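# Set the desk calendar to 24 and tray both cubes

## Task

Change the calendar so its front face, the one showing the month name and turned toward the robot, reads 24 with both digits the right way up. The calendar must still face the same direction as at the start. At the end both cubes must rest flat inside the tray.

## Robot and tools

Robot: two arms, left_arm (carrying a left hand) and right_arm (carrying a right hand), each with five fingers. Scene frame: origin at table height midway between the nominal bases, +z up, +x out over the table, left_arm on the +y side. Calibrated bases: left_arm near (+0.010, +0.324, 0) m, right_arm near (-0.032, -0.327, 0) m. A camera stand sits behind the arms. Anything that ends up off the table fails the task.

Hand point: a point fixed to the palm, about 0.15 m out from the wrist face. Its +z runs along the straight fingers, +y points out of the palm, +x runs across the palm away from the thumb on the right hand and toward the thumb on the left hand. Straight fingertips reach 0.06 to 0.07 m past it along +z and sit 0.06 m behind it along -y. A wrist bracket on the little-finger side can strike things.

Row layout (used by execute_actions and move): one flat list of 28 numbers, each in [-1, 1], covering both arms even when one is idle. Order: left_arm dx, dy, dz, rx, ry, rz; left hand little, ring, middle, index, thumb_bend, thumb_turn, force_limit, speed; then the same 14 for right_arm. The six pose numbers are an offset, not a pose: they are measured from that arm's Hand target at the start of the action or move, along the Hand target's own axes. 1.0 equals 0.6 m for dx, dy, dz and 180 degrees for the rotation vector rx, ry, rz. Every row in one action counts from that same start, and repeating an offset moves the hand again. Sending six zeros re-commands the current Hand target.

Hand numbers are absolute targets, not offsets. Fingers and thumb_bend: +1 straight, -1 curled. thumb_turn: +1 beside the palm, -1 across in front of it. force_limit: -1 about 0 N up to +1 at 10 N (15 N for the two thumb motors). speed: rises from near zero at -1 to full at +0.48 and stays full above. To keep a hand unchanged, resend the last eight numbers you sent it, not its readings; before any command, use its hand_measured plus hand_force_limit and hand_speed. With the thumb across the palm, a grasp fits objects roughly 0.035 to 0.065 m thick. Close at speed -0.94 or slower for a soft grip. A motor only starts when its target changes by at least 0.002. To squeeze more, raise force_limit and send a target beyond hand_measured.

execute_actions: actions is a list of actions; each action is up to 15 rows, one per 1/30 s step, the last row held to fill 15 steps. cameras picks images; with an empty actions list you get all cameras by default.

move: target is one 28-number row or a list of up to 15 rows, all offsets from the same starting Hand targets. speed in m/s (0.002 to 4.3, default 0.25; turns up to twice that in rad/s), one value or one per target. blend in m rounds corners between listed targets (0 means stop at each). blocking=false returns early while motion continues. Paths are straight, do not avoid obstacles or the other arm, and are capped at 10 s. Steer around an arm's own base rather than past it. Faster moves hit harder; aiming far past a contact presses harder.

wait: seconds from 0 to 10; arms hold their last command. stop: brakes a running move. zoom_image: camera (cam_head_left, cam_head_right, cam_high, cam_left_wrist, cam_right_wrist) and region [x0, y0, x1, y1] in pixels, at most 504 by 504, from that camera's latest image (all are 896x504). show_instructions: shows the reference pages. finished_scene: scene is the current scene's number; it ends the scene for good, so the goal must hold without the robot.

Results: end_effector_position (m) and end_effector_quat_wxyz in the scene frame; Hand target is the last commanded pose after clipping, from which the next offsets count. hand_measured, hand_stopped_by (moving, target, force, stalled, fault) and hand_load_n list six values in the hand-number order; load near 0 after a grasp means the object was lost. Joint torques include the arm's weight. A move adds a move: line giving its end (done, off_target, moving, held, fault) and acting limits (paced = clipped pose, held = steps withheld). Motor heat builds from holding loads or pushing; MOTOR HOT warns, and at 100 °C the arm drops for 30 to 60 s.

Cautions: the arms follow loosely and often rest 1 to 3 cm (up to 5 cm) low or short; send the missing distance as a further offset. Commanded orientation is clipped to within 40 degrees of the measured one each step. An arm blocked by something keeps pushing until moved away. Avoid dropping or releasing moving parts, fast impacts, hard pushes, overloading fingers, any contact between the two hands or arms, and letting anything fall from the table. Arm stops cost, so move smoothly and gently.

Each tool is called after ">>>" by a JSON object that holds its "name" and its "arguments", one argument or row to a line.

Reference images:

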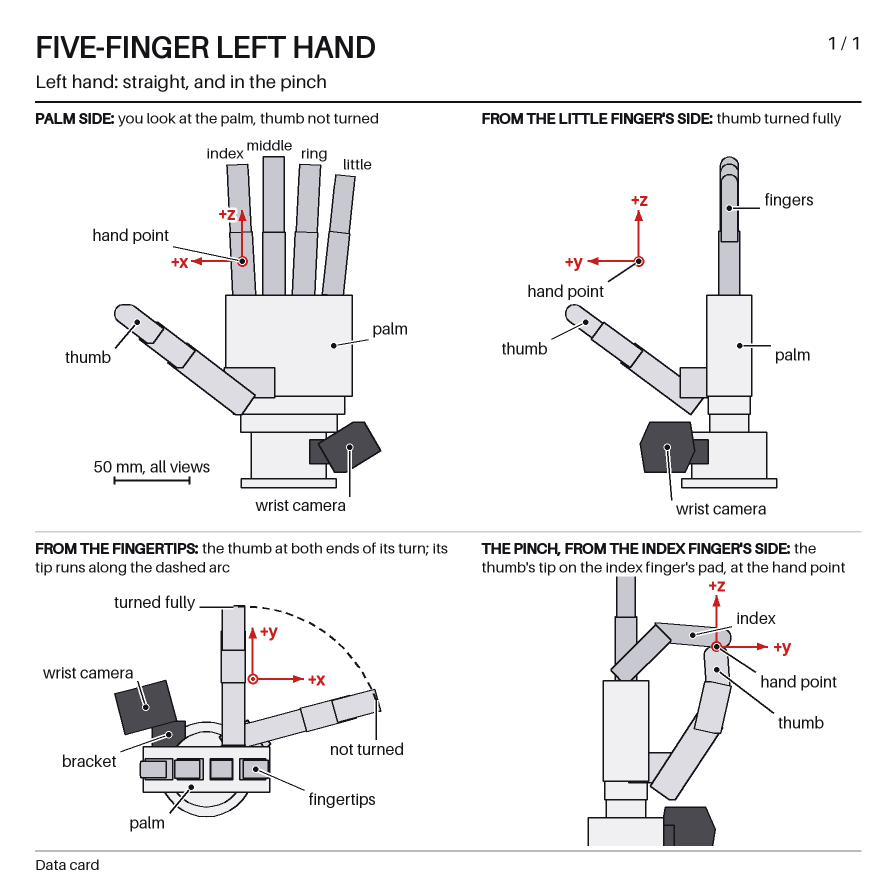

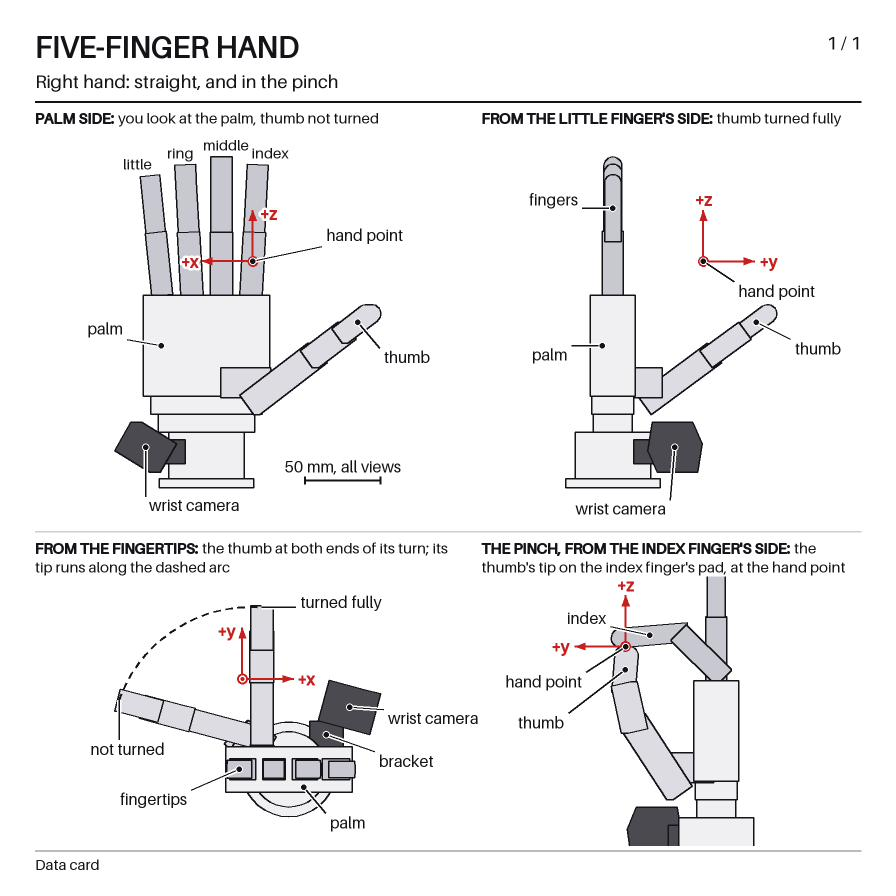

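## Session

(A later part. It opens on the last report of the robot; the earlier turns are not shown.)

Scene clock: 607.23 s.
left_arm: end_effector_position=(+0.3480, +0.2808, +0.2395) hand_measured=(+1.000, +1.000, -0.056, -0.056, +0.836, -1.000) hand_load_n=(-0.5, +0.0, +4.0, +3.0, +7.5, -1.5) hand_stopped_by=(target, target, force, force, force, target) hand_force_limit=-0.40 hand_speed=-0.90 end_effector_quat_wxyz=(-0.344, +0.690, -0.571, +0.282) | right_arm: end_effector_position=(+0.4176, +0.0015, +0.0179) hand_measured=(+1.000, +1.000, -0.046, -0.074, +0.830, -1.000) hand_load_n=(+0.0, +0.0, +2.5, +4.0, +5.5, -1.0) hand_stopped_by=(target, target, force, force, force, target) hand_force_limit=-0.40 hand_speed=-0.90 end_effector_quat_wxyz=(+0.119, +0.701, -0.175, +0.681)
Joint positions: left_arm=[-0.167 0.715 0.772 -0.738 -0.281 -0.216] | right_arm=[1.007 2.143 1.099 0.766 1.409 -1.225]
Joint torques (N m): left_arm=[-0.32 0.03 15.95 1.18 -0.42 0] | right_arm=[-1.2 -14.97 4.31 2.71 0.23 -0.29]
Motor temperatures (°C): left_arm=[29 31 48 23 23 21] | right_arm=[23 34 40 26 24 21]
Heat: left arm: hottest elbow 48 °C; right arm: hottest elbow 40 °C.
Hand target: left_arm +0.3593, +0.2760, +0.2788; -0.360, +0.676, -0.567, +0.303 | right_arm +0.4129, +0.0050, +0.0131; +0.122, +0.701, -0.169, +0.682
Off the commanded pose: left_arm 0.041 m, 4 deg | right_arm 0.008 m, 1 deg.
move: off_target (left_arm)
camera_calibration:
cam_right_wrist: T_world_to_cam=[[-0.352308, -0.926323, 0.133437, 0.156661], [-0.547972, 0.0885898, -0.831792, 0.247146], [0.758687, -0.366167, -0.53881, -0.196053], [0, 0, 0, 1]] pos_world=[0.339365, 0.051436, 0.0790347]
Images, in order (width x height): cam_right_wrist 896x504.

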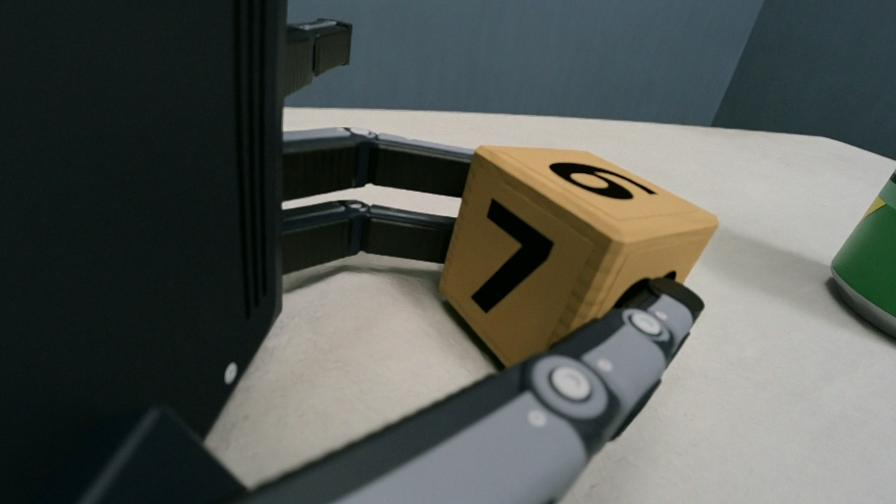

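>>> {"name": "move", "arguments": {
  "target": [
    [0,0,0,0,0,0,1,1,-0.25,-0.25,0.0,-1,-0.4,-0.9,-0.0083,0.0005,0.0003,0,0.0123,-0.0184,1,1,-0.25,-0.25,0.0,-1,-0.4,-0.9]
  ],
  "speed": 0.04,
  "cameras": ["cam_right_wrist","cam_high"]
}}

>>> {"name": "zoom_image", "arguments": {
  "camera": "cam_high",
  "region": [390, 150, 450, 210]
}}

Scene clock: 612.70 s.
left_arm: end_effector_position=(+0.3480, +0.2808, +0.2395) hand_measured=(+1.000, +1.000, -0.056, -0.056, +0.836, -1.000) hand_load_n=(+0.0, +0.0, +4.0, +3.0, +7.5, -1.5) hand_stopped_by=(target, target, force, force, force, target) hand_force_limit=-0.40 hand_speed=-0.90 end_effector_quat_wxyz=(-0.344, +0.690, -0.571, +0.282) | right_arm: end_effector_position=(+0.4143, +0.0003, +0.0143) hand_measured=(+1.000, +1.000, -0.046, -0.074, +0.830, -1.000) hand_load_n=(+0.0, -0.5, +3.0, +3.5, +5.0, -2.5) hand_stopped_by=(target, target, force, force, force, target) hand_force_limit=-0.40 hand_speed=-0.90 end_effector_quat_wxyz=(+0.146, +0.695, -0.144, +0.690)
Joint positions: left_arm=[-0.167 0.715 0.772 -0.738 -0.281 -0.216] | right_arm=[1.015 2.215 1.099 1.074 1.417 -1.533]
Joint torques (N m): left_arm=[-0.44 -0.21 15.82 1.05 -0.43 -0.03] | right_arm=[-1.2 -14.62 4.85 2.61 0.06 -0.17]
Heat: left arm: hottest elbow 49 °C; right arm: hottest elbow 40 °C.
Hand target: left_arm +0.3593, +0.2760, +0.2788; -0.360, +0.676, -0.567, +0.303 | right_arm +0.4129, +0.0050, +0.0081; +0.145, +0.692, -0.146, +0.692
Off the commanded pose: left_arm 0.041 m, 4 deg | right_arm 0.008 m, 0 deg.
move: off_target (left_arm)
camera_calibration:
cam_right_wrist: T_world_to_cam=[[-0.345726, -0.914712, 0.209227, 0.150967], [-0.544782, 0.0141215, -0.838459, 0.241207], [0.763994, -0.40386, -0.5032, -0.198649], [0, 0, 0, 1]] pos_world=[0.335365, 0.0544586, 0.0706958]
Images, in order (width x height): cam_high 896x504, cam_right_wrist 896x504.

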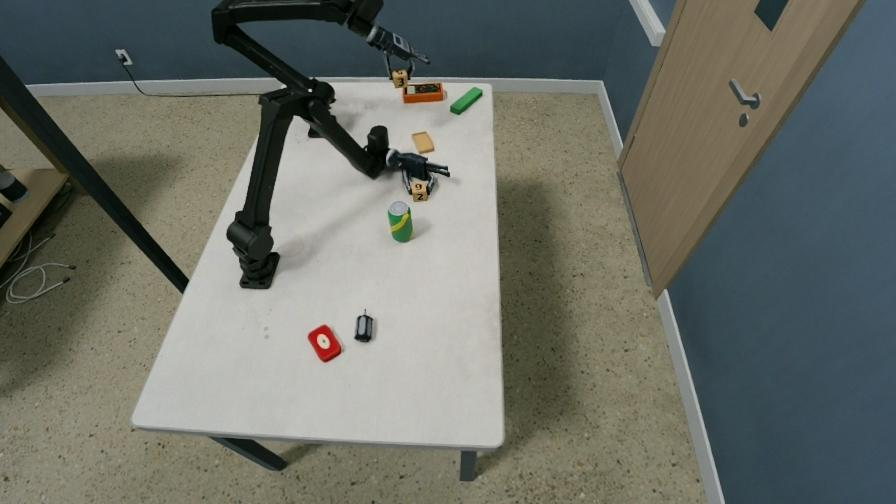

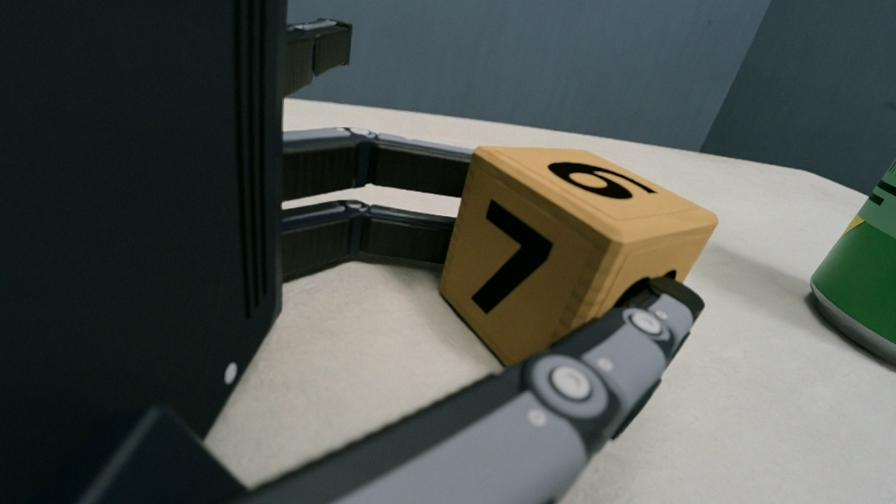

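Scaled by 8.400 from the camera's 896x504 image, which has a finer 1280x720 frame.

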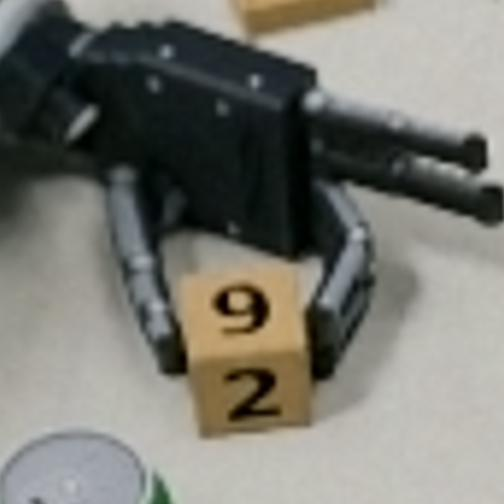

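>>> {"name": "move", "arguments": {
  "target": [
    [0,0,0,0,0,0,1,1,-0.25,-0.25,0.0,-1,-0.4,-0.9,0.006,0,0,0,0,0,1,1,0.3,0.3,1,-1,-0.4,-0.7],
    [0,0,0,0,0,0,1,1,-0.25,-0.25,0.0,-1,-0.4,-0.9,0.02,-0.1245,-0.0833,0,0,0,1,1,0.3,0.3,1,-1,-0.4,-0.7],
    [0,0,0,0,0,0,1,1,-0.25,-0.25,0.0,-1,-0.4,-0.9,0.2,-0.1245,-0.0833,0,0,0,1,1,0.3,0.3,1,-1,-0.4,-0.7]
  ],
  "speed": [0.1,0.12,0.2],
  "cameras": ["cam_right_wrist","cam_high"]
}}

>>> {"name": "zoom_image", "arguments": {
  "camera": "cam_high",
  "region": [390, 150, 450, 210]
}}

Scene clock: 632.80 s.
left_arm: end_effector_position=(+0.3480, +0.2808, +0.2395) hand_measured=(+1.000, +1.000, -0.056, -0.056, +0.836, -1.000) hand_load_n=(+0.0, +0.0, +4.0, +3.0, +7.5, -1.0) hand_stopped_by=(target, target, force, force, force, target) hand_force_limit=-0.40 hand_speed=-0.90 end_effector_quat_wxyz=(-0.344, +0.690, -0.571, +0.282) | right_arm: end_effector_position=(+0.3927, +0.0864, +0.1181) hand_measured=(+1.000, +1.000, +0.300, +0.300, +1.000, -1.000) hand_load_n=(+0.0, +0.0, +0.0, +0.0, +0.0, +0.5) hand_stopped_by=(target, target, target, target, target, target) hand_force_limit=-0.40 hand_speed=-0.70 end_effector_quat_wxyz=(+0.152, +0.693, -0.141, +0.691)
Joint positions: left_arm=[-0.167 0.715 0.772 -0.738 -0.281 -0.216] | right_arm=[1.121 2.104 1.297 0.833 1.527 -1.613]
Joint torques (N m): left_arm=[-0.38 -0.26 15.82 1.11 -0.43 0] | right_arm=[-2.08 -17.61 7.62 1.11 -0.08 -0.11]
Heat: left arm: hottest elbow 51 °C; right arm: hottest elbow 40 °C.
Hand target: left_arm +0.3593, +0.2760, +0.2788; -0.360, +0.676, -0.567, +0.303 | right_arm +0.3973, +0.0934, +0.1281; +0.145, +0.692, -0.146, +0.692
Off the commanded pose: left_arm 0.041 m, 4 deg | right_arm 0.013 m, 1 deg.
move: off_target (left_arm, right_arm)
camera_calibration:
cam_right_wrist: T_world_to_cam=[[-0.350226, -0.909961, 0.222065, 0.200355], [-0.54324, 0.00419553, -0.839567, 0.315652], [0.763042, -0.414673, -0.495796, -0.0946537], [0, 0, 0, 1]] pos_world=[0.313869, 0.141741, 0.17359]
Images, in order (width x height): cam_high 896x504, cam_right_wrist 896x504.

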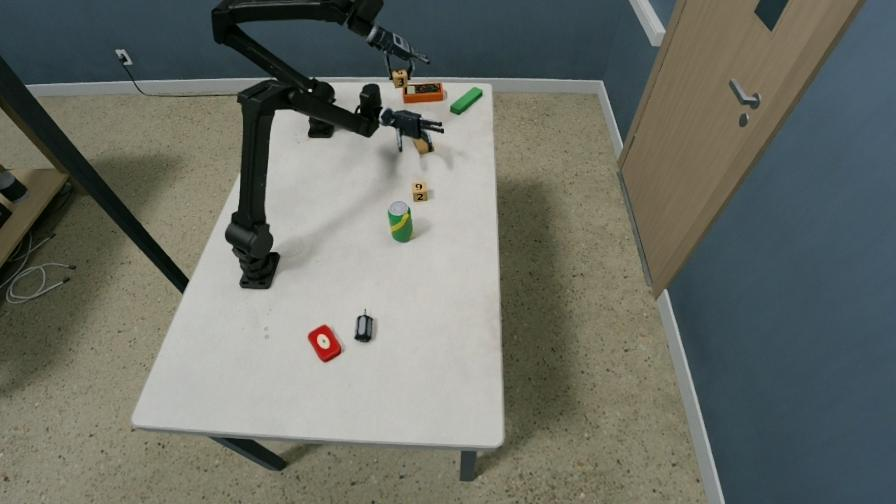

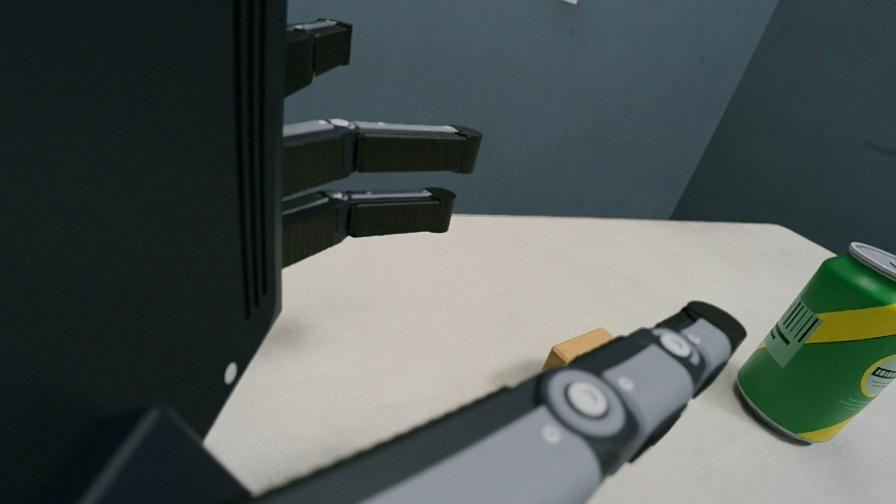

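Scaled by 8.400 from the camera's 896x504 image, which has a finer 1280x720 frame.

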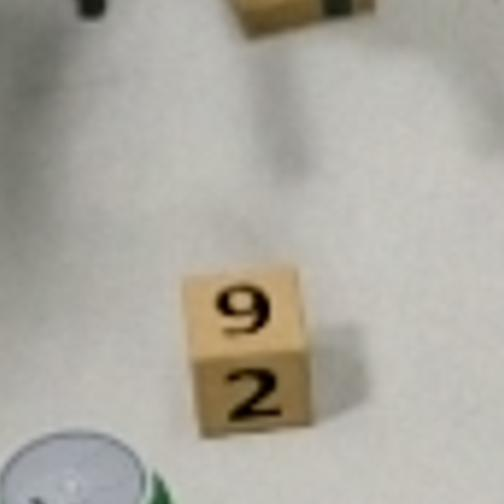

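>>> {"name": "move", "arguments": {
  "target": [
    [0,0,0,0,0,0,1,1,-0.25,-0.25,0.0,-1,-0.4,-0.9,0.2,0.0828,0.0183,0,-0.07,0.1,1,1,0.4,0.4,1,-1,-0.4,-0.7],
    [0.2195,0.0083,0.1637,0,0,0,1,1,-0.25,-0.25,0.0,-1,-0.4,-0.9,0.2533,0.6443,0.1613,0,-0.2775,0.415,1,1,0.4,0.4,1,-1,-0.4,-0.7],
    [0.55,0.084,0.2898,0,0,0,1,1,-0.25,-0.25,0.0,-1,-0.4,-0.9,0.2533,0.6443,0.1613,0,-0.2775,0.415,1,1,0.4,0.4,1,-1,-0.4,-0.7],
    [0.55,0.1947,0.3638,0,0,0,1,1,-0.25,-0.25,0.0,-1,-0.4,-0.9,0.2533,0.6443,0.1613,0,-0.2775,0.415,1,1,0.4,0.4,1,-1,-0.4,-0.7]
  ],
  "speed": [0.25,0.3,0.25,0.12],
  "blend": [0.03,0.02,0.02,0],
  "cameras": ["cam_left_wrist","cam_high"]
}}

Scene clock: 648.90 s.
left_arm: end_effector_position=(+0.5240, -0.0249, +0.0535) hand_measured=(+1.000, +1.000, -0.056, -0.056, +0.836, -1.000) hand_load_n=(+0.0, +0.0, +4.5, +3.0, +7.0, -1.5) hand_stopped_by=(target, target, force, force, force, target) hand_force_limit=-0.40 hand_speed=-0.90 end_effector_quat_wxyz=(-0.358, +0.672, -0.581, +0.287) | right_arm: end_effector_position=(+0.3331, -0.3005, +0.2777) hand_measured=(+1.000, +1.000, +0.400, +0.400, +1.000, -1.000) hand_load_n=(-0.5, +0.0, +0.0, +0.0, +0.0, +0.0) hand_stopped_by=(target, target, target, target, target, target) hand_force_limit=-0.40 hand_speed=-0.70 end_effector_quat_wxyz=(-0.360, +0.669, -0.576, +0.301)
Joint positions: left_arm=[-0.727 1.751 1.14 -0.244 -0.695 -0.598] | right_arm=[-0.093 0.793 0.872 -0.689 -0.22 -0.137]
Joint torques (N m): left_arm=[0.26 -15.21 8.05 2.19 -0.75 -0.19] | right_arm=[-2.14 -3.08 8.62 1.77 -0.31 -0.21]
Heat: left arm: hottest elbow 52 °C; right arm: hottest elbow 41 °C.
Hand target: left_arm +0.5311, -0.0291, +0.0607; -0.360, +0.676, -0.567, +0.303 | right_arm +0.3301, -0.2995, +0.2799; -0.360, +0.676, -0.567, +0.303
Off the commanded pose: left_arm 0.011 m, 3 deg | right_arm 0.004 m, 1 deg.
move: off_target (left_arm)
camera_calibration:
cam_left_wrist: T_world_to_cam=[[0.621048, -0.163923, 0.766439, -0.367795], [-0.399335, -0.907618, 0.129465, 0.179696], [0.674412, -0.38647, -0.629134, -0.216253], [0, 0, 0, 1]] pos_world=[0.446021, 0.0192302, 0.122576]
Images, in order (width x height): cam_high 896x504, cam_left_wrist 896x504.

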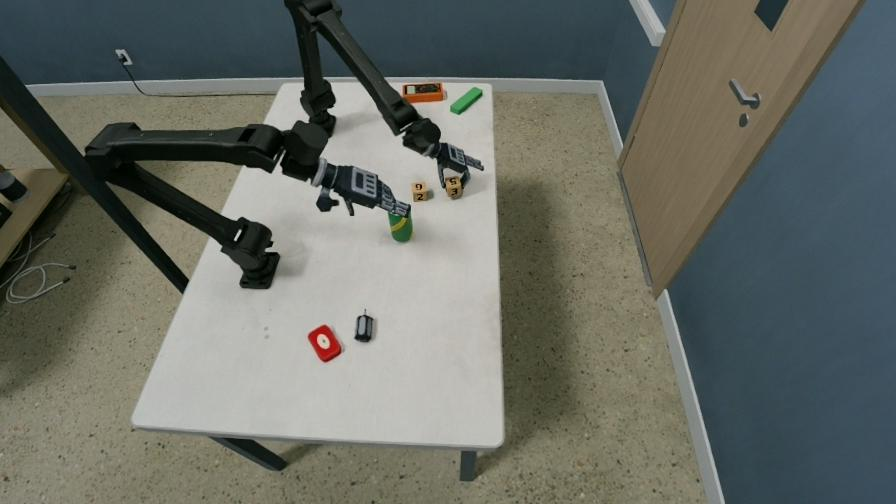

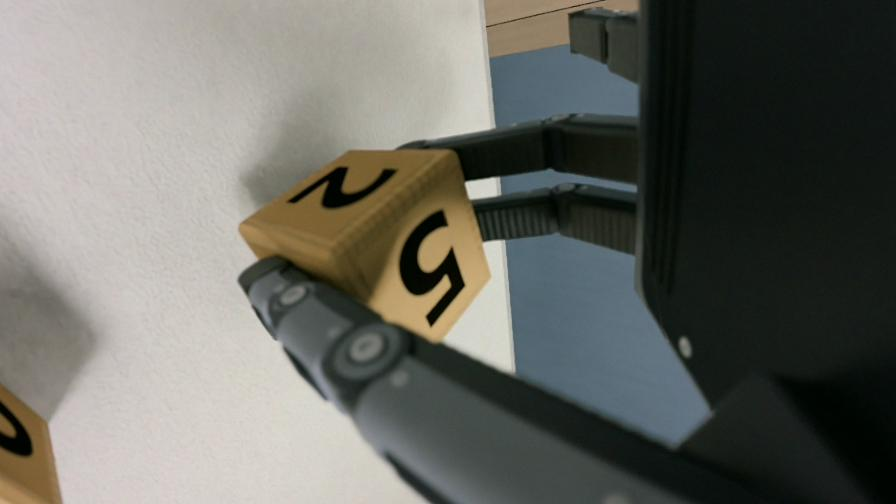

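>>> {"name": "move", "arguments": {
  "target": [
    [0,0.0339,0.0227,0,0,0,1,1,-0.25,-0.25,0.0,-1,-0.4,-0.9,0,0,0,0,0,0,1,1,0.4,0.4,1,-1,-0.4,-0.7]
  ],
  "speed": 0.06,
  "cameras": ["cam_left_wrist"]
}}

Scene clock: 654.00 s.
left_arm: end_effector_position=(+0.5245, -0.0253, +0.0318) hand_measured=(+1.000, +1.000, -0.056, -0.056, +0.836, -1.000) hand_load_n=(+0.0, +0.0, +4.0, +3.0, +7.5, -1.5) hand_stopped_by=(target, target, force, force, force, target) hand_force_limit=-0.40 hand_speed=-0.90 end_effector_quat_wxyz=(-0.358, +0.672, -0.580, +0.289) | right_arm: end_effector_position=(+0.3331, -0.3005, +0.2777) hand_measured=(+1.000, +1.000, +0.400, +0.400, +1.000, -1.000) hand_load_n=(+0.0, +0.0, +0.0, +0.0, +0.0, +0.0) hand_stopped_by=(target, target, target, target, target, target) hand_force_limit=-0.40 hand_speed=-0.70 end_effector_quat_wxyz=(-0.360, +0.669, -0.576, +0.301)
Joint positions: left_arm=[-0.727 1.786 1.119 -0.183 -0.695 -0.598] | right_arm=[-0.093 0.793 0.872 -0.689 -0.22 -0.137]
Joint torques (N m): left_arm=[0.38 -15.21 7.73 2.17 -0.75 -0.17] | right_arm=[-2.08 -2.96 8.62 1.78 -0.3 -0.21]
Heat: left arm: hottest elbow 52 °C; right arm: hottest elbow 40 °C.
Hand target: left_arm +0.5311, -0.0292, +0.0362; -0.360, +0.676, -0.567, +0.303 | right_arm +0.3301, -0.2995, +0.2799; -0.360, +0.676, -0.567, +0.303
Off the commanded pose: left_arm 0.009 m, 2 deg | right_arm 0.004 m, 1 deg.
move: done
camera_calibration:
cam_left_wrist: T_world_to_cam=[[0.618441, -0.161579, 0.76904, -0.350216], [-0.399786, -0.907215, 0.130887, 0.182546], [0.676537, -0.388397, -0.625656, -0.231703], [0, 0, 0, 1]] pos_world=[0.446323, 0.0190286, 0.100471]
Images, in order (width x height): cam_left_wrist 896x504.

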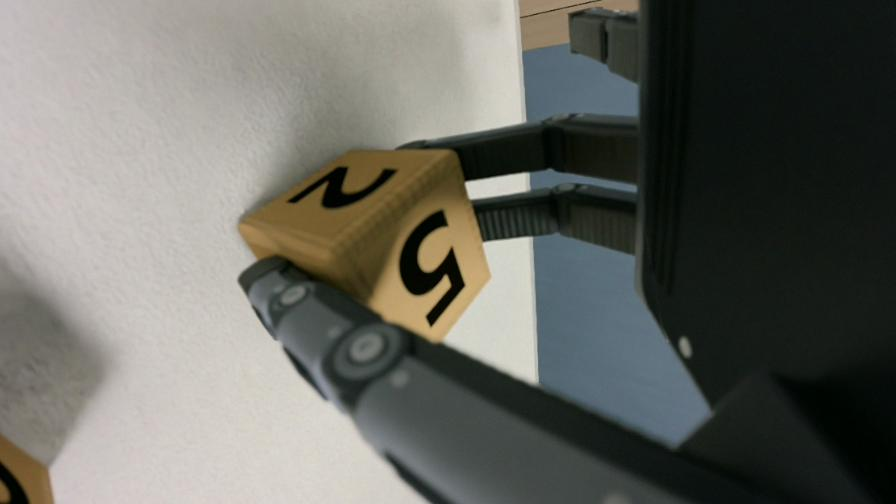

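>>> {"name": "move", "arguments": {
  "target": [
    [0,0.0069,0.0046,0,0,0,1,1,-0.25,-0.25,0.0,-1,-0.4,-0.9,0,0,0,0,0,0,1,1,0.4,0.4,1,-1,-0.4,-0.7]
  ],
  "speed": 0.05
}}

Scene clock: 657.40 s.
left_arm: end_effector_position=(+0.5265, -0.0271, +0.0337) hand_measured=(+1.000, +1.000, -0.056, -0.056, +0.836, -1.000) hand_load_n=(+0.0, +0.0, +4.0, +3.0, +7.5, -1.5) hand_stopped_by=(target, target, force, force, force, target) hand_force_limit=-0.40 hand_speed=-0.90 end_effector_quat_wxyz=(-0.358, +0.672, -0.578, +0.295) | right_arm: end_effector_position=(+0.3331, -0.3005, +0.2777) hand_measured=(+1.000, +1.000, +0.400, +0.400, +1.000, -1.000) hand_load_n=(+0.0, +0.0, +0.0, +0.0, +0.0, +0.0) hand_stopped_by=(target, target, target, target, target, target) hand_force_limit=-0.40 hand_speed=-0.70 end_effector_quat_wxyz=(-0.360, +0.669, -0.576, +0.301)
Joint positions: left_arm=[-0.727 1.786 1.119 -0.171 -0.695 -0.598] | right_arm=[-0.093 0.793 0.872 -0.689 -0.22 -0.137]
Joint torques (N m): left_arm=[0.21 -14.86 7.43 2.19 -0.74 -0.17] | right_arm=[-2.08 -3.14 8.59 1.77 -0.31 -0.22]
Heat: left arm: hottest elbow 52 °C; right arm: hottest elbow 40 °C.
Hand target: left_arm +0.5311, -0.0292, +0.0312; -0.360, +0.676, -0.567, +0.303 | right_arm +0.3301, -0.2995, +0.2799; -0.360, +0.676, -0.567, +0.303
Off the commanded pose: left_arm 0.006 m, 2 deg | right_arm 0.004 m, 1 deg.
move: done

>>> {"name": "move", "arguments": {
  "target": [
    [0,-0.002,-0.001,0,0,0,1,1,0.3,0.3,1,-1,-0.4,-0.7,0,0,0,0,0,0,1,1,0.4,0.4,1,-1,-0.4,-0.7],
    [0,-0.1522,-0.1018,0,0,0,1,1,0.3,0.3,1,-1,-0.4,-0.7,0,0,0,0,0,0,1,1,0.4,0.4,1,-1,-0.4,-0.7],
    [-0.029,-0.0273,-0.2248,0,0,0,1,1,0.4,0.4,1,-1,-0.4,-0.5,0,0,0,0,0,0,1,1,0.4,0.4,1,-1,-0.4,-0.7]
  ],
  "speed": [0.1,0.15,0.2],
  "blend": [0,0.02,0],
  "cameras": ["cam_left_wrist","cam_high"]
}}

>>> {"name": "zoom_image", "arguments": {
  "camera": "cam_left_wrist",
  "region": [160, 0, 500, 330]
}}

Scene clock: 669.93 s.
left_arm: end_effector_position=(+0.4238, -0.0332, +0.1061) hand_measured=(+1.000, +1.000, +0.400, +0.400, +1.000, -1.000) hand_load_n=(+0.0, +0.0, +0.0, +0.0, +0.0, +0.0) hand_stopped_by=(target, target, target, target, target, target) hand_force_limit=-0.40 hand_speed=-0.50 end_effector_quat_wxyz=(-0.358, +0.670, -0.580, +0.294) | right_arm: end_effector_position=(+0.3331, -0.3005, +0.2777) hand_measured=(+1.000, +1.000, +0.400, +0.400, +1.000, -1.000) hand_load_n=(+0.0, +0.0, +0.0, +0.0, +0.0, +0.0) hand_stopped_by=(target, target, target, target, target, target) hand_force_limit=-0.40 hand_speed=-0.70 end_effector_quat_wxyz=(-0.360, +0.669, -0.576, +0.301)
Joint positions: left_arm=[-0.888 1.53 1.027 -0.45 -0.795 -0.762] | right_arm=[-0.093 0.793 0.872 -0.689 -0.22 -0.137]
Joint torques (N m): left_arm=[0.5 -13.86 8.34 0.75 -0.83 -0.15] | right_arm=[-2.02 -3.25 8.61 1.77 -0.3 -0.21]
Heat: left arm: hottest elbow 50 °C; right arm: hottest elbow 41 °C.
Hand target: left_arm +0.4267, -0.0298, +0.1199; -0.360, +0.676, -0.567, +0.303 | right_arm +0.3301, -0.2995, +0.2799; -0.360, +0.676, -0.567, +0.303
Off the commanded pose: left_arm 0.014 m, 2 deg | right_arm 0.004 m, 1 deg.
move: off_target (left_arm); target 3's new numbers were sent with left_arm's hand 0.014 m and 2 deg from that target
camera_calibration:
cam_left_wrist: T_world_to_cam=[[0.61117, -0.161353, 0.774878, -0.34389], [-0.405152, -0.904794, 0.13115, 0.127758], [0.679944, -0.394098, -0.618355, -0.122508], [0, 0, 0, 1]] pos_world=[0.345235, 0.0118268, 0.173964]
Images, in order (width x height): cam_high 896x504, cam_left_wrist 896x504.

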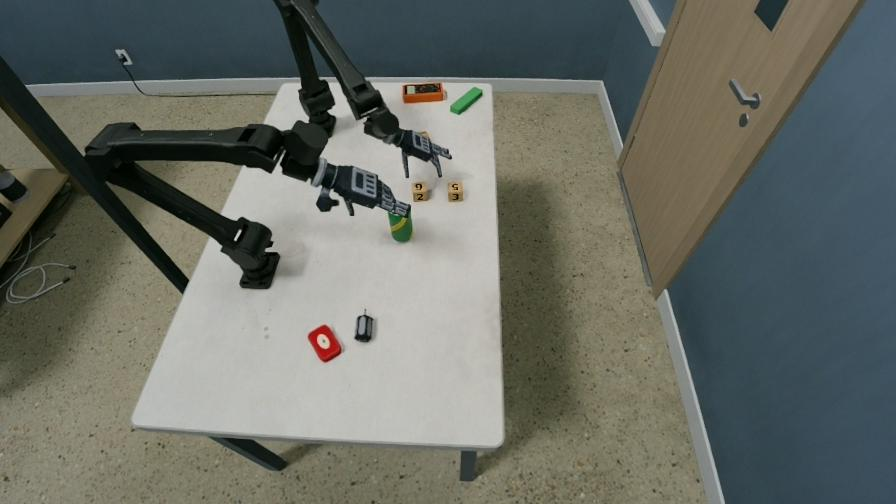

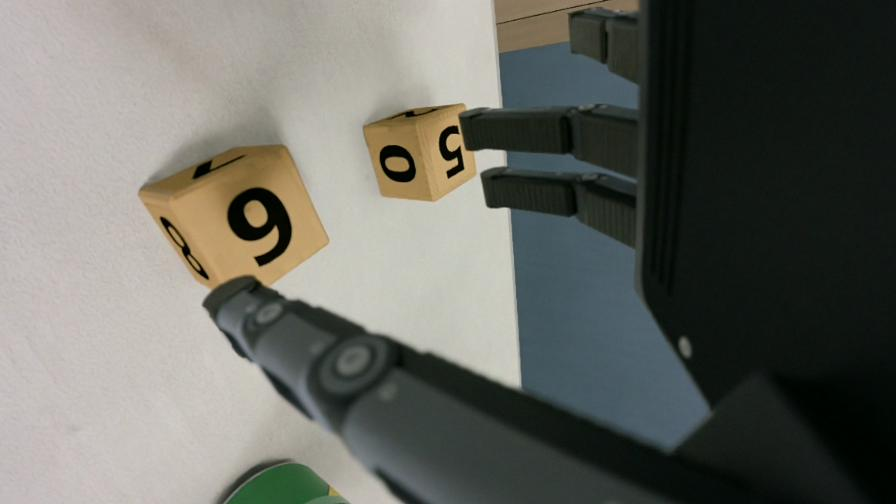

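Scaled by 1.482 from the camera's 896x504 image, which has a finer 1280x720 frame.

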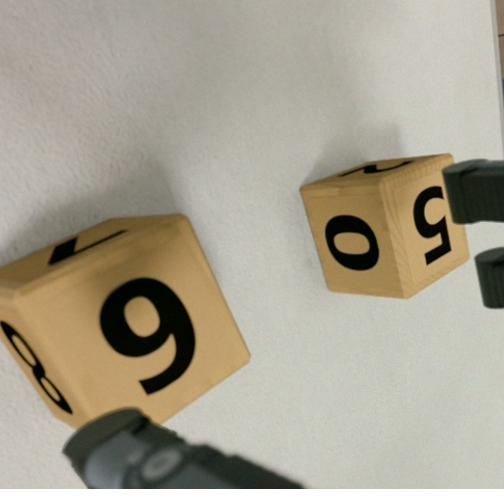

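>>> {"name": "move", "arguments": {
  "target": [
    [-0.016,0.0547,0.008,0,-0.0092,-0.0062,1,1,0.4,0.4,1,-1,-0.4,-0.5,0,0,0,0,0,0,1,1,0.4,0.4,1,-1,-0.4,-0.7]
  ],
  "speed": 0.12
}}

Scene clock: 688.70 s.
left_arm: end_effector_position=(+0.4127, -0.0117, +0.0821) hand_measured=(+1.000, +1.000, +0.400, +0.400, +1.000, -1.000) hand_load_n=(+0.0, +0.0, +0.0, +0.0, +0.0, +0.0) hand_stopped_by=(target, target, target, target, target, target) hand_force_limit=-0.40 hand_speed=-0.50 end_effector_quat_wxyz=(-0.368, +0.687, -0.562, +0.278) | right_arm: end_effector_position=(+0.3331, -0.3005, +0.2777) hand_measured=(+1.000, +1.000, +0.400, +0.400, +1.000, -1.000) hand_load_n=(+0.0, +0.0, +0.0, +0.0, +0.0, +0.0) hand_stopped_by=(target, target, target, target, target, target) hand_force_limit=-0.40 hand_speed=-0.70 end_effector_quat_wxyz=(-0.360, +0.669, -0.576, +0.301)
Joint positions: left_arm=[-0.888 1.53 0.964 -0.45 -0.829 -0.834] | right_arm=[-0.093 0.793 0.872 -0.689 -0.22 -0.137]
Joint torques (N m): left_arm=[-0.44 -12.4 7.91 1.68 -0.88 -0.17] | right_arm=[-1.9 -3.14 8.62 1.76 -0.3 -0.21]
Heat: left arm: hottest elbow 48 °C; right arm: hottest elbow 41 °C.
Hand target: left_arm +0.4109, -0.0228, +0.0900; -0.365, +0.686, -0.555, +0.297 | right_arm +0.3301, -0.2995, +0.2799; -0.360, +0.676, -0.567, +0.303
Off the commanded pose: left_arm 0.014 m, 2 deg | right_arm 0.004 m, 1 deg.
move: off_target (left_arm)

>>> {"name": "move", "arguments": {
  "target": [
    [0.0115,0.0032,-0.0048,0,0,0,1,1,0.4,0.4,1,-1,-0.4,-0.5,0,0,0,0,0,0,1,1,0.4,0.4,1,-1,-0.4,-0.7]
  ],
  "speed": 0.12,
  "cameras": ["cam_left_wrist"]
}}

Scene clock: 695.53 s.
left_arm: end_effector_position=(+0.4046, -0.0225, +0.0831) hand_measured=(+1.000, +1.000, +0.400, +0.400, +1.000, -1.000) hand_load_n=(+0.0, +0.0, +0.0, +0.0, +0.0, +0.0) hand_stopped_by=(target, target, target, target, target, target) hand_force_limit=-0.40 hand_speed=-0.50 end_effector_quat_wxyz=(-0.365, +0.683, -0.564, +0.286) | right_arm: end_effector_position=(+0.3331, -0.3005, +0.2777) hand_measured=(+1.000, +1.000, +0.400, +0.400, +1.000, -1.000) hand_load_n=(+0.0, +0.0, +0.0, +0.0, +0.0, +0.0) hand_stopped_by=(target, target, target, target, target, target) hand_force_limit=-0.40 hand_speed=-0.70 end_effector_quat_wxyz=(-0.360, +0.669, -0.576, +0.301)
Joint positions: left_arm=[-0.915 1.53 0.964 -0.45 -0.836 -0.851] | right_arm=[-0.093 0.793 0.872 -0.689 -0.22 -0.137]
Joint torques (N m): left_arm=[-0.26 -11.11 9.33 1.01 -0.9 -0.17] | right_arm=[-2.14 -3.19 8.61 1.78 -0.3 -0.21]
Heat: left arm: hottest elbow 47 °C; right arm: hottest elbow 41 °C.
Hand target: left_arm +0.4090, -0.0303, +0.0900; -0.365, +0.686, -0.555, +0.297 | right_arm +0.3301, -0.2995, +0.2799; -0.360, +0.676, -0.567, +0.303
Off the commanded pose: left_arm 0.011 m, 2 deg | right_arm 0.004 m, 1 deg.
move: off_target (left_arm)
camera_calibration:
cam_left_wrist: T_world_to_cam=[[0.616625, -0.132248, 0.77607, -0.314324], [-0.363304, -0.922346, 0.131488, 0.115361], [0.698416, -0.363028, -0.616787, -0.126472], [0, 0, 0, 1]] pos_world=[0.324061, 0.0189215, 0.150762]
Images, in order (width x height): cam_left_wrist 896x504.

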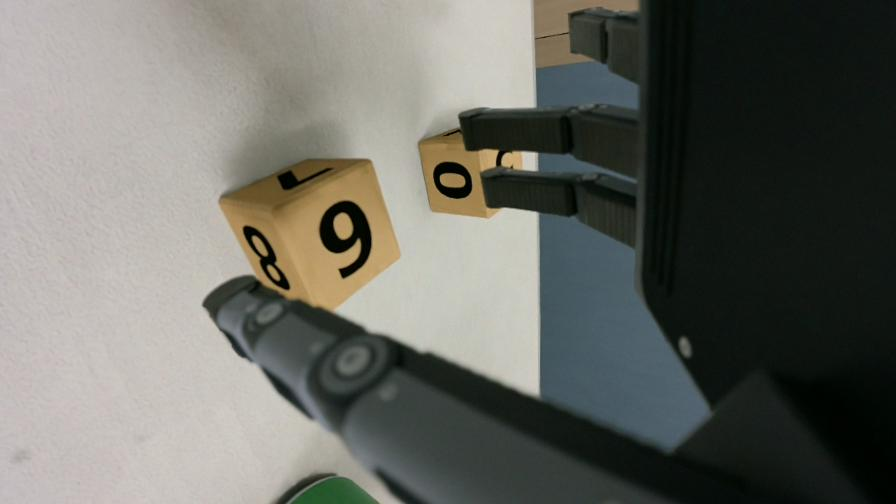

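>>> {"name": "move", "arguments": {
  "target": [
    [0,0.035,0.023,0,0.0069,0.0046,1,1,0.4,0.4,1,-1,-0.4,-0.5,0,0,0,0,0,0,1,1,0.4,0.4,1,-1,-0.4,-0.7]
  ],
  "speed": 0.12
}}

Scene clock: 706.17 s.
left_arm: end_effector_position=(+0.4060, -0.0254, +0.0644) hand_measured=(+1.000, +1.000, +0.400, +0.400, +1.000, -1.000) hand_load_n=(+0.0, +0.0, +0.0, +0.0, +0.0, +0.0) hand_stopped_by=(target, target, target, target, target, target) hand_force_limit=-0.40 hand_speed=-0.50 end_effector_quat_wxyz=(-0.362, +0.682, -0.564, +0.294) | right_arm: end_effector_position=(+0.3331, -0.3005, +0.2777) hand_measured=(+1.000, +1.000, +0.400, +0.400, +1.000, -1.000) hand_load_n=(+0.0, +0.0, +0.0, +0.0, +0.0, +0.0) hand_stopped_by=(target, target, target, target, target, target) hand_force_limit=-0.40 hand_speed=-0.70 end_effector_quat_wxyz=(-0.360, +0.669, -0.576, +0.301)
Joint positions: left_arm=[-0.915 1.561 0.935 -0.369 -0.832 -0.84] | right_arm=[-0.093 0.793 0.872 -0.689 -0.22 -0.137]
Joint torques (N m): left_arm=[-0.03 -11.16 7.71 1.92 -0.42 0.01] | right_arm=[-1.96 -3.14 8.61 1.77 -0.31 -0.21]
Heat: left arm: hottest elbow 47 °C; right arm: hottest elbow 41 °C.
Hand target: left_arm +0.4088, -0.0304, +0.0649; -0.361, +0.679, -0.564, +0.302 | right_arm +0.3301, -0.2995, +0.2799; -0.360, +0.676, -0.567, +0.303
Off the commanded pose: left_arm 0.006 m, 1 deg | right_arm 0.004 m, 1 deg.
move: done

>>> {"name": "move", "arguments": {
  "target": [
    [0.002,0.0415,0.0277,0,0,0,1,1,0.4,0.4,1,-1,-0.4,-0.5,0,0,0,0,0,0,1,1,0.4,0.4,1,-1,-0.4,-0.7]
  ],
  "speed": 0.1,
  "cameras": ["cam_left_wrist"]
}}

Scene clock: 710.77 s.
left_arm: end_effector_position=(+0.4068, -0.0264, +0.0333) hand_measured=(+1.000, +1.000, +0.400, +0.400, +1.000, -1.000) hand_load_n=(+0.0, +0.0, +0.0, +0.0, +0.0, +0.0) hand_stopped_by=(target, target, target, target, target, target) hand_force_limit=-0.40 hand_speed=-0.50 end_effector_quat_wxyz=(-0.363, +0.682, -0.564, +0.293) | right_arm: end_effector_position=(+0.3331, -0.3005, +0.2777) hand_measured=(+1.000, +1.000, +0.400, +0.400, +1.000, -1.000) hand_load_n=(+0.0, +0.0, +0.0, +0.0, +0.0, +0.0) hand_stopped_by=(target, target, target, target, target, target) hand_force_limit=-0.40 hand_speed=-0.70 end_effector_quat_wxyz=(-0.360, +0.669, -0.576, +0.301)
Joint positions: left_arm=[-0.915 1.62 0.907 -0.284 -0.832 -0.84] | right_arm=[-0.093 0.793 0.872 -0.689 -0.22 -0.137]
Joint torques (N m): left_arm=[-0.09 -11.93 7.27 2 -0.45 -0.02] | right_arm=[-2.02 -3.19 8.62 1.78 -0.31 -0.21]
Heat: left arm: hottest elbow 46 °C; right arm: hottest elbow 41 °C.
Hand target: left_arm +0.4089, -0.0316, +0.0349; -0.361, +0.679, -0.564, +0.302 | right_arm +0.3301, -0.2995, +0.2799; -0.360, +0.676, -0.567, +0.303
Off the commanded pose: left_arm 0.006 m, 1 deg | right_arm 0.004 m, 1 deg.
move: done
camera_calibration:
cam_left_wrist: T_world_to_cam=[[0.610491, -0.131076, 0.781102, -0.275155], [-0.372091, -0.918066, 0.136758, 0.122616], [0.699178, -0.37413, -0.609243, -0.160868], [0, 0, 0, 1]] pos_world=[0.326079, 0.0163181, 0.100148]
Images, in order (width x height): cam_left_wrist 896x504.

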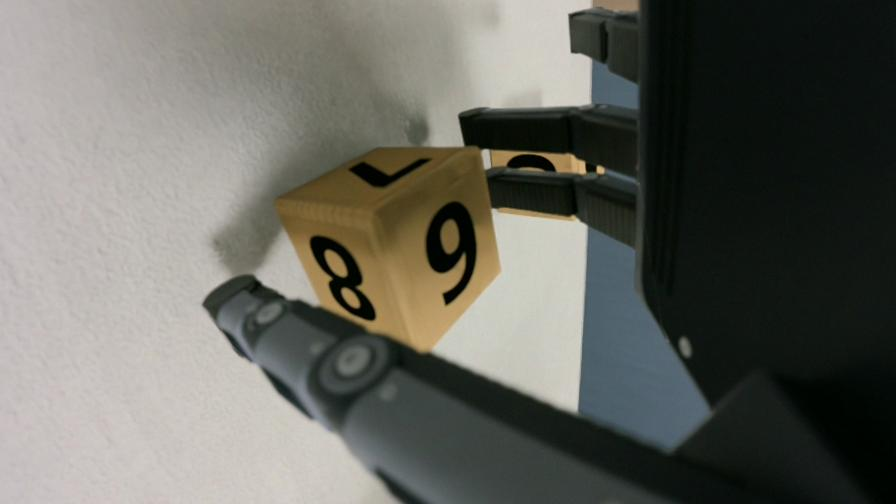

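>>> {"name": "move", "arguments": {
  "target": [
    [0,0,0,0,0,0,1,1,-0.02,-0.02,0.85,-1,-0.4,-0.7,0,0,0,0,0,0,1,1,0.4,0.4,1,-1,-0.4,-0.7],
    [0,0,0,0,0,0,1,1,-0.25,-0.25,0.0,-1,-0.4,-0.9,0,0,0,0,0,0,1,1,0.4,0.4,1,-1,-0.4,-0.7],
    [0,-0.1245,-0.0833,0,0,0,1,1,-0.25,-0.25,0.0,-1,-0.4,-0.9,0,0,0,0,0,0,1,1,0.4,0.4,1,-1,-0.4,-0.7],
    [-0.2095,-0.2973,-0.1093,0,0.196,0.131,1,1,-0.25,-0.25,0.0,-1,-0.4,-0.9,-0.2202,-0.0783,0.177,0,0,0,1,1,0.4,0.4,1,-1,-0.4,-0.7],
    [-0.4572,-0.19,-0.0603,0,0.3919,0.2621,1,1,-0.25,-0.25,0.0,-1,-0.4,-0.9,-0.4368,-0.071,0.4353,0,0,0,1,1,0.4,0.4,1,-1,-0.4,-0.7]
  ],
  "speed": [0.1,0.1,0.15,0.3,0.3],
  "blend": [0,0,0.02,0.05,0],
  "cameras": ["cam_left_wrist","cam_right_wrist","cam_high"]
}}

Scene clock: 737.70 s.
left_arm: end_effector_position=(+0.3685, +0.2427, +0.1286) hand_measured=(+1.000, +1.000, -0.054, -0.064, +0.836, -1.000) hand_load_n=(+0.0, +0.0, +3.5, +3.0, +7.0, -2.0) hand_stopped_by=(target, target, force, force, force, target) hand_force_limit=-0.40 hand_speed=-0.90 end_effector_quat_wxyz=(+0.040, -0.138, +0.875, -0.462) | right_arm: end_effector_position=(+0.4930, -0.0185, +0.1306) hand_measured=(+1.000, +1.000, +0.400, +0.400, +1.000, -1.000) hand_load_n=(+0.0, +0.0, +0.0, +0.0, +0.0, +0.0) hand_stopped_by=(target, target, target, target, target, target) hand_force_limit=-0.40 hand_speed=-0.70 end_effector_quat_wxyz=(-0.319, +0.703, -0.565, +0.291)
Joint positions: left_arm=[0.134 1.35 0.933 -1.004 0.955 1.318] | right_arm=[0.575 1.577 1.147 -0.29 0.315 0.203]
Joint torques (N m): left_arm=[0.91 -7.59 13.3 0.12 0.83 -0.02] | right_arm=[-1.67 -12.45 12.51 3.25 0.2 0.13]
Heat: left arm: hottest elbow 46 °C; right arm: hottest elbow 42 °C.
Hand target: left_arm +0.3918, +0.2444, +0.1493; +0.064, -0.120, +0.873, -0.468 | right_arm +0.5217, +0.0002, +0.1696; -0.360, +0.676, -0.567, +0.303
Off the commanded pose: left_arm 0.031 m, 3 deg | right_arm 0.052 m, 6 deg.
move: off_target (left_arm, right_arm)
camera_calibration:
cam_left_wrist: T_world_to_cam=[[-0.0231169, -0.610124, 0.791969, 0.0574152], [-0.936532, 0.29041, 0.196392, 0.249331], [-0.349819, -0.737164, -0.578114, 0.495189], [0, 0, 0, 1]] pos_world=[0.40806, 0.327658, 0.191838]
cam_right_wrist: T_world_to_cam=[[-0.517836, -0.350248, -0.780495, 0.36117], [-0.669567, 0.733803, 0.114944, 0.33221], [0.532471, 0.582116, -0.614504, -0.0608429], [0, 0, 0, 1]] pos_world=[0.441861, -0.0818601, 0.206318]
Images, in order (width x height): cam_high 896x504, cam_left_wrist 896x504, cam_right_wrist 896x504.

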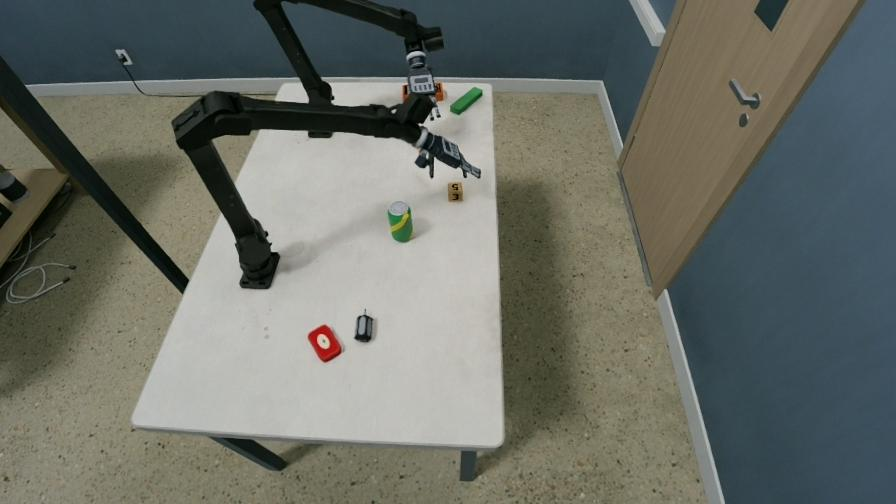

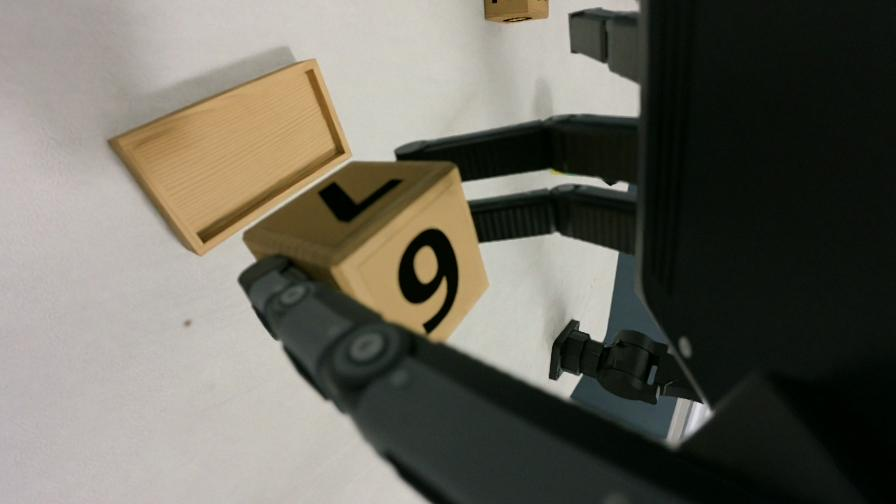

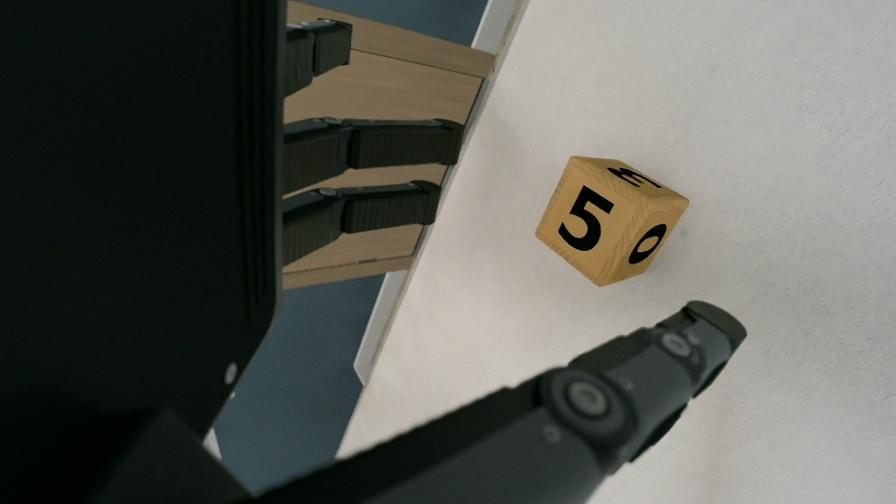

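>>> {"name": "zoom_image", "arguments": {
  "camera": "cam_left_wrist",
  "region": [90, 40, 370, 270]
}}

>>> {"name": "zoom_image", "arguments": {
  "camera": "cam_right_wrist",
  "region": [500, 120, 740, 320]
}}

Scaled by 1.800 from the camera's 896x504 image, which has a finer 1280x720 frame.

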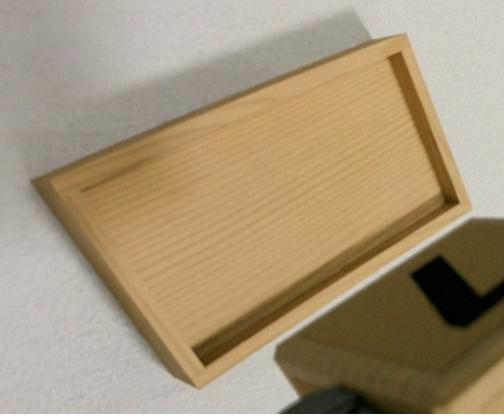

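Scaled by 2.100 from the camera's 896x504 image, which has a finer 1280x720 frame.

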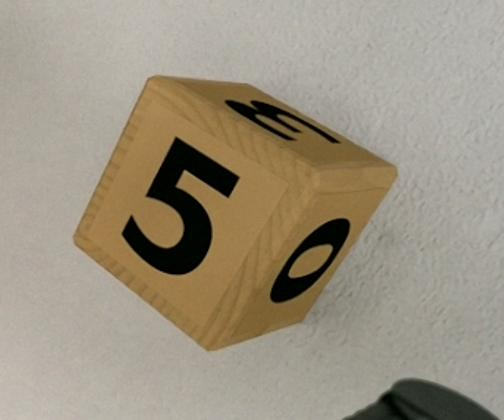

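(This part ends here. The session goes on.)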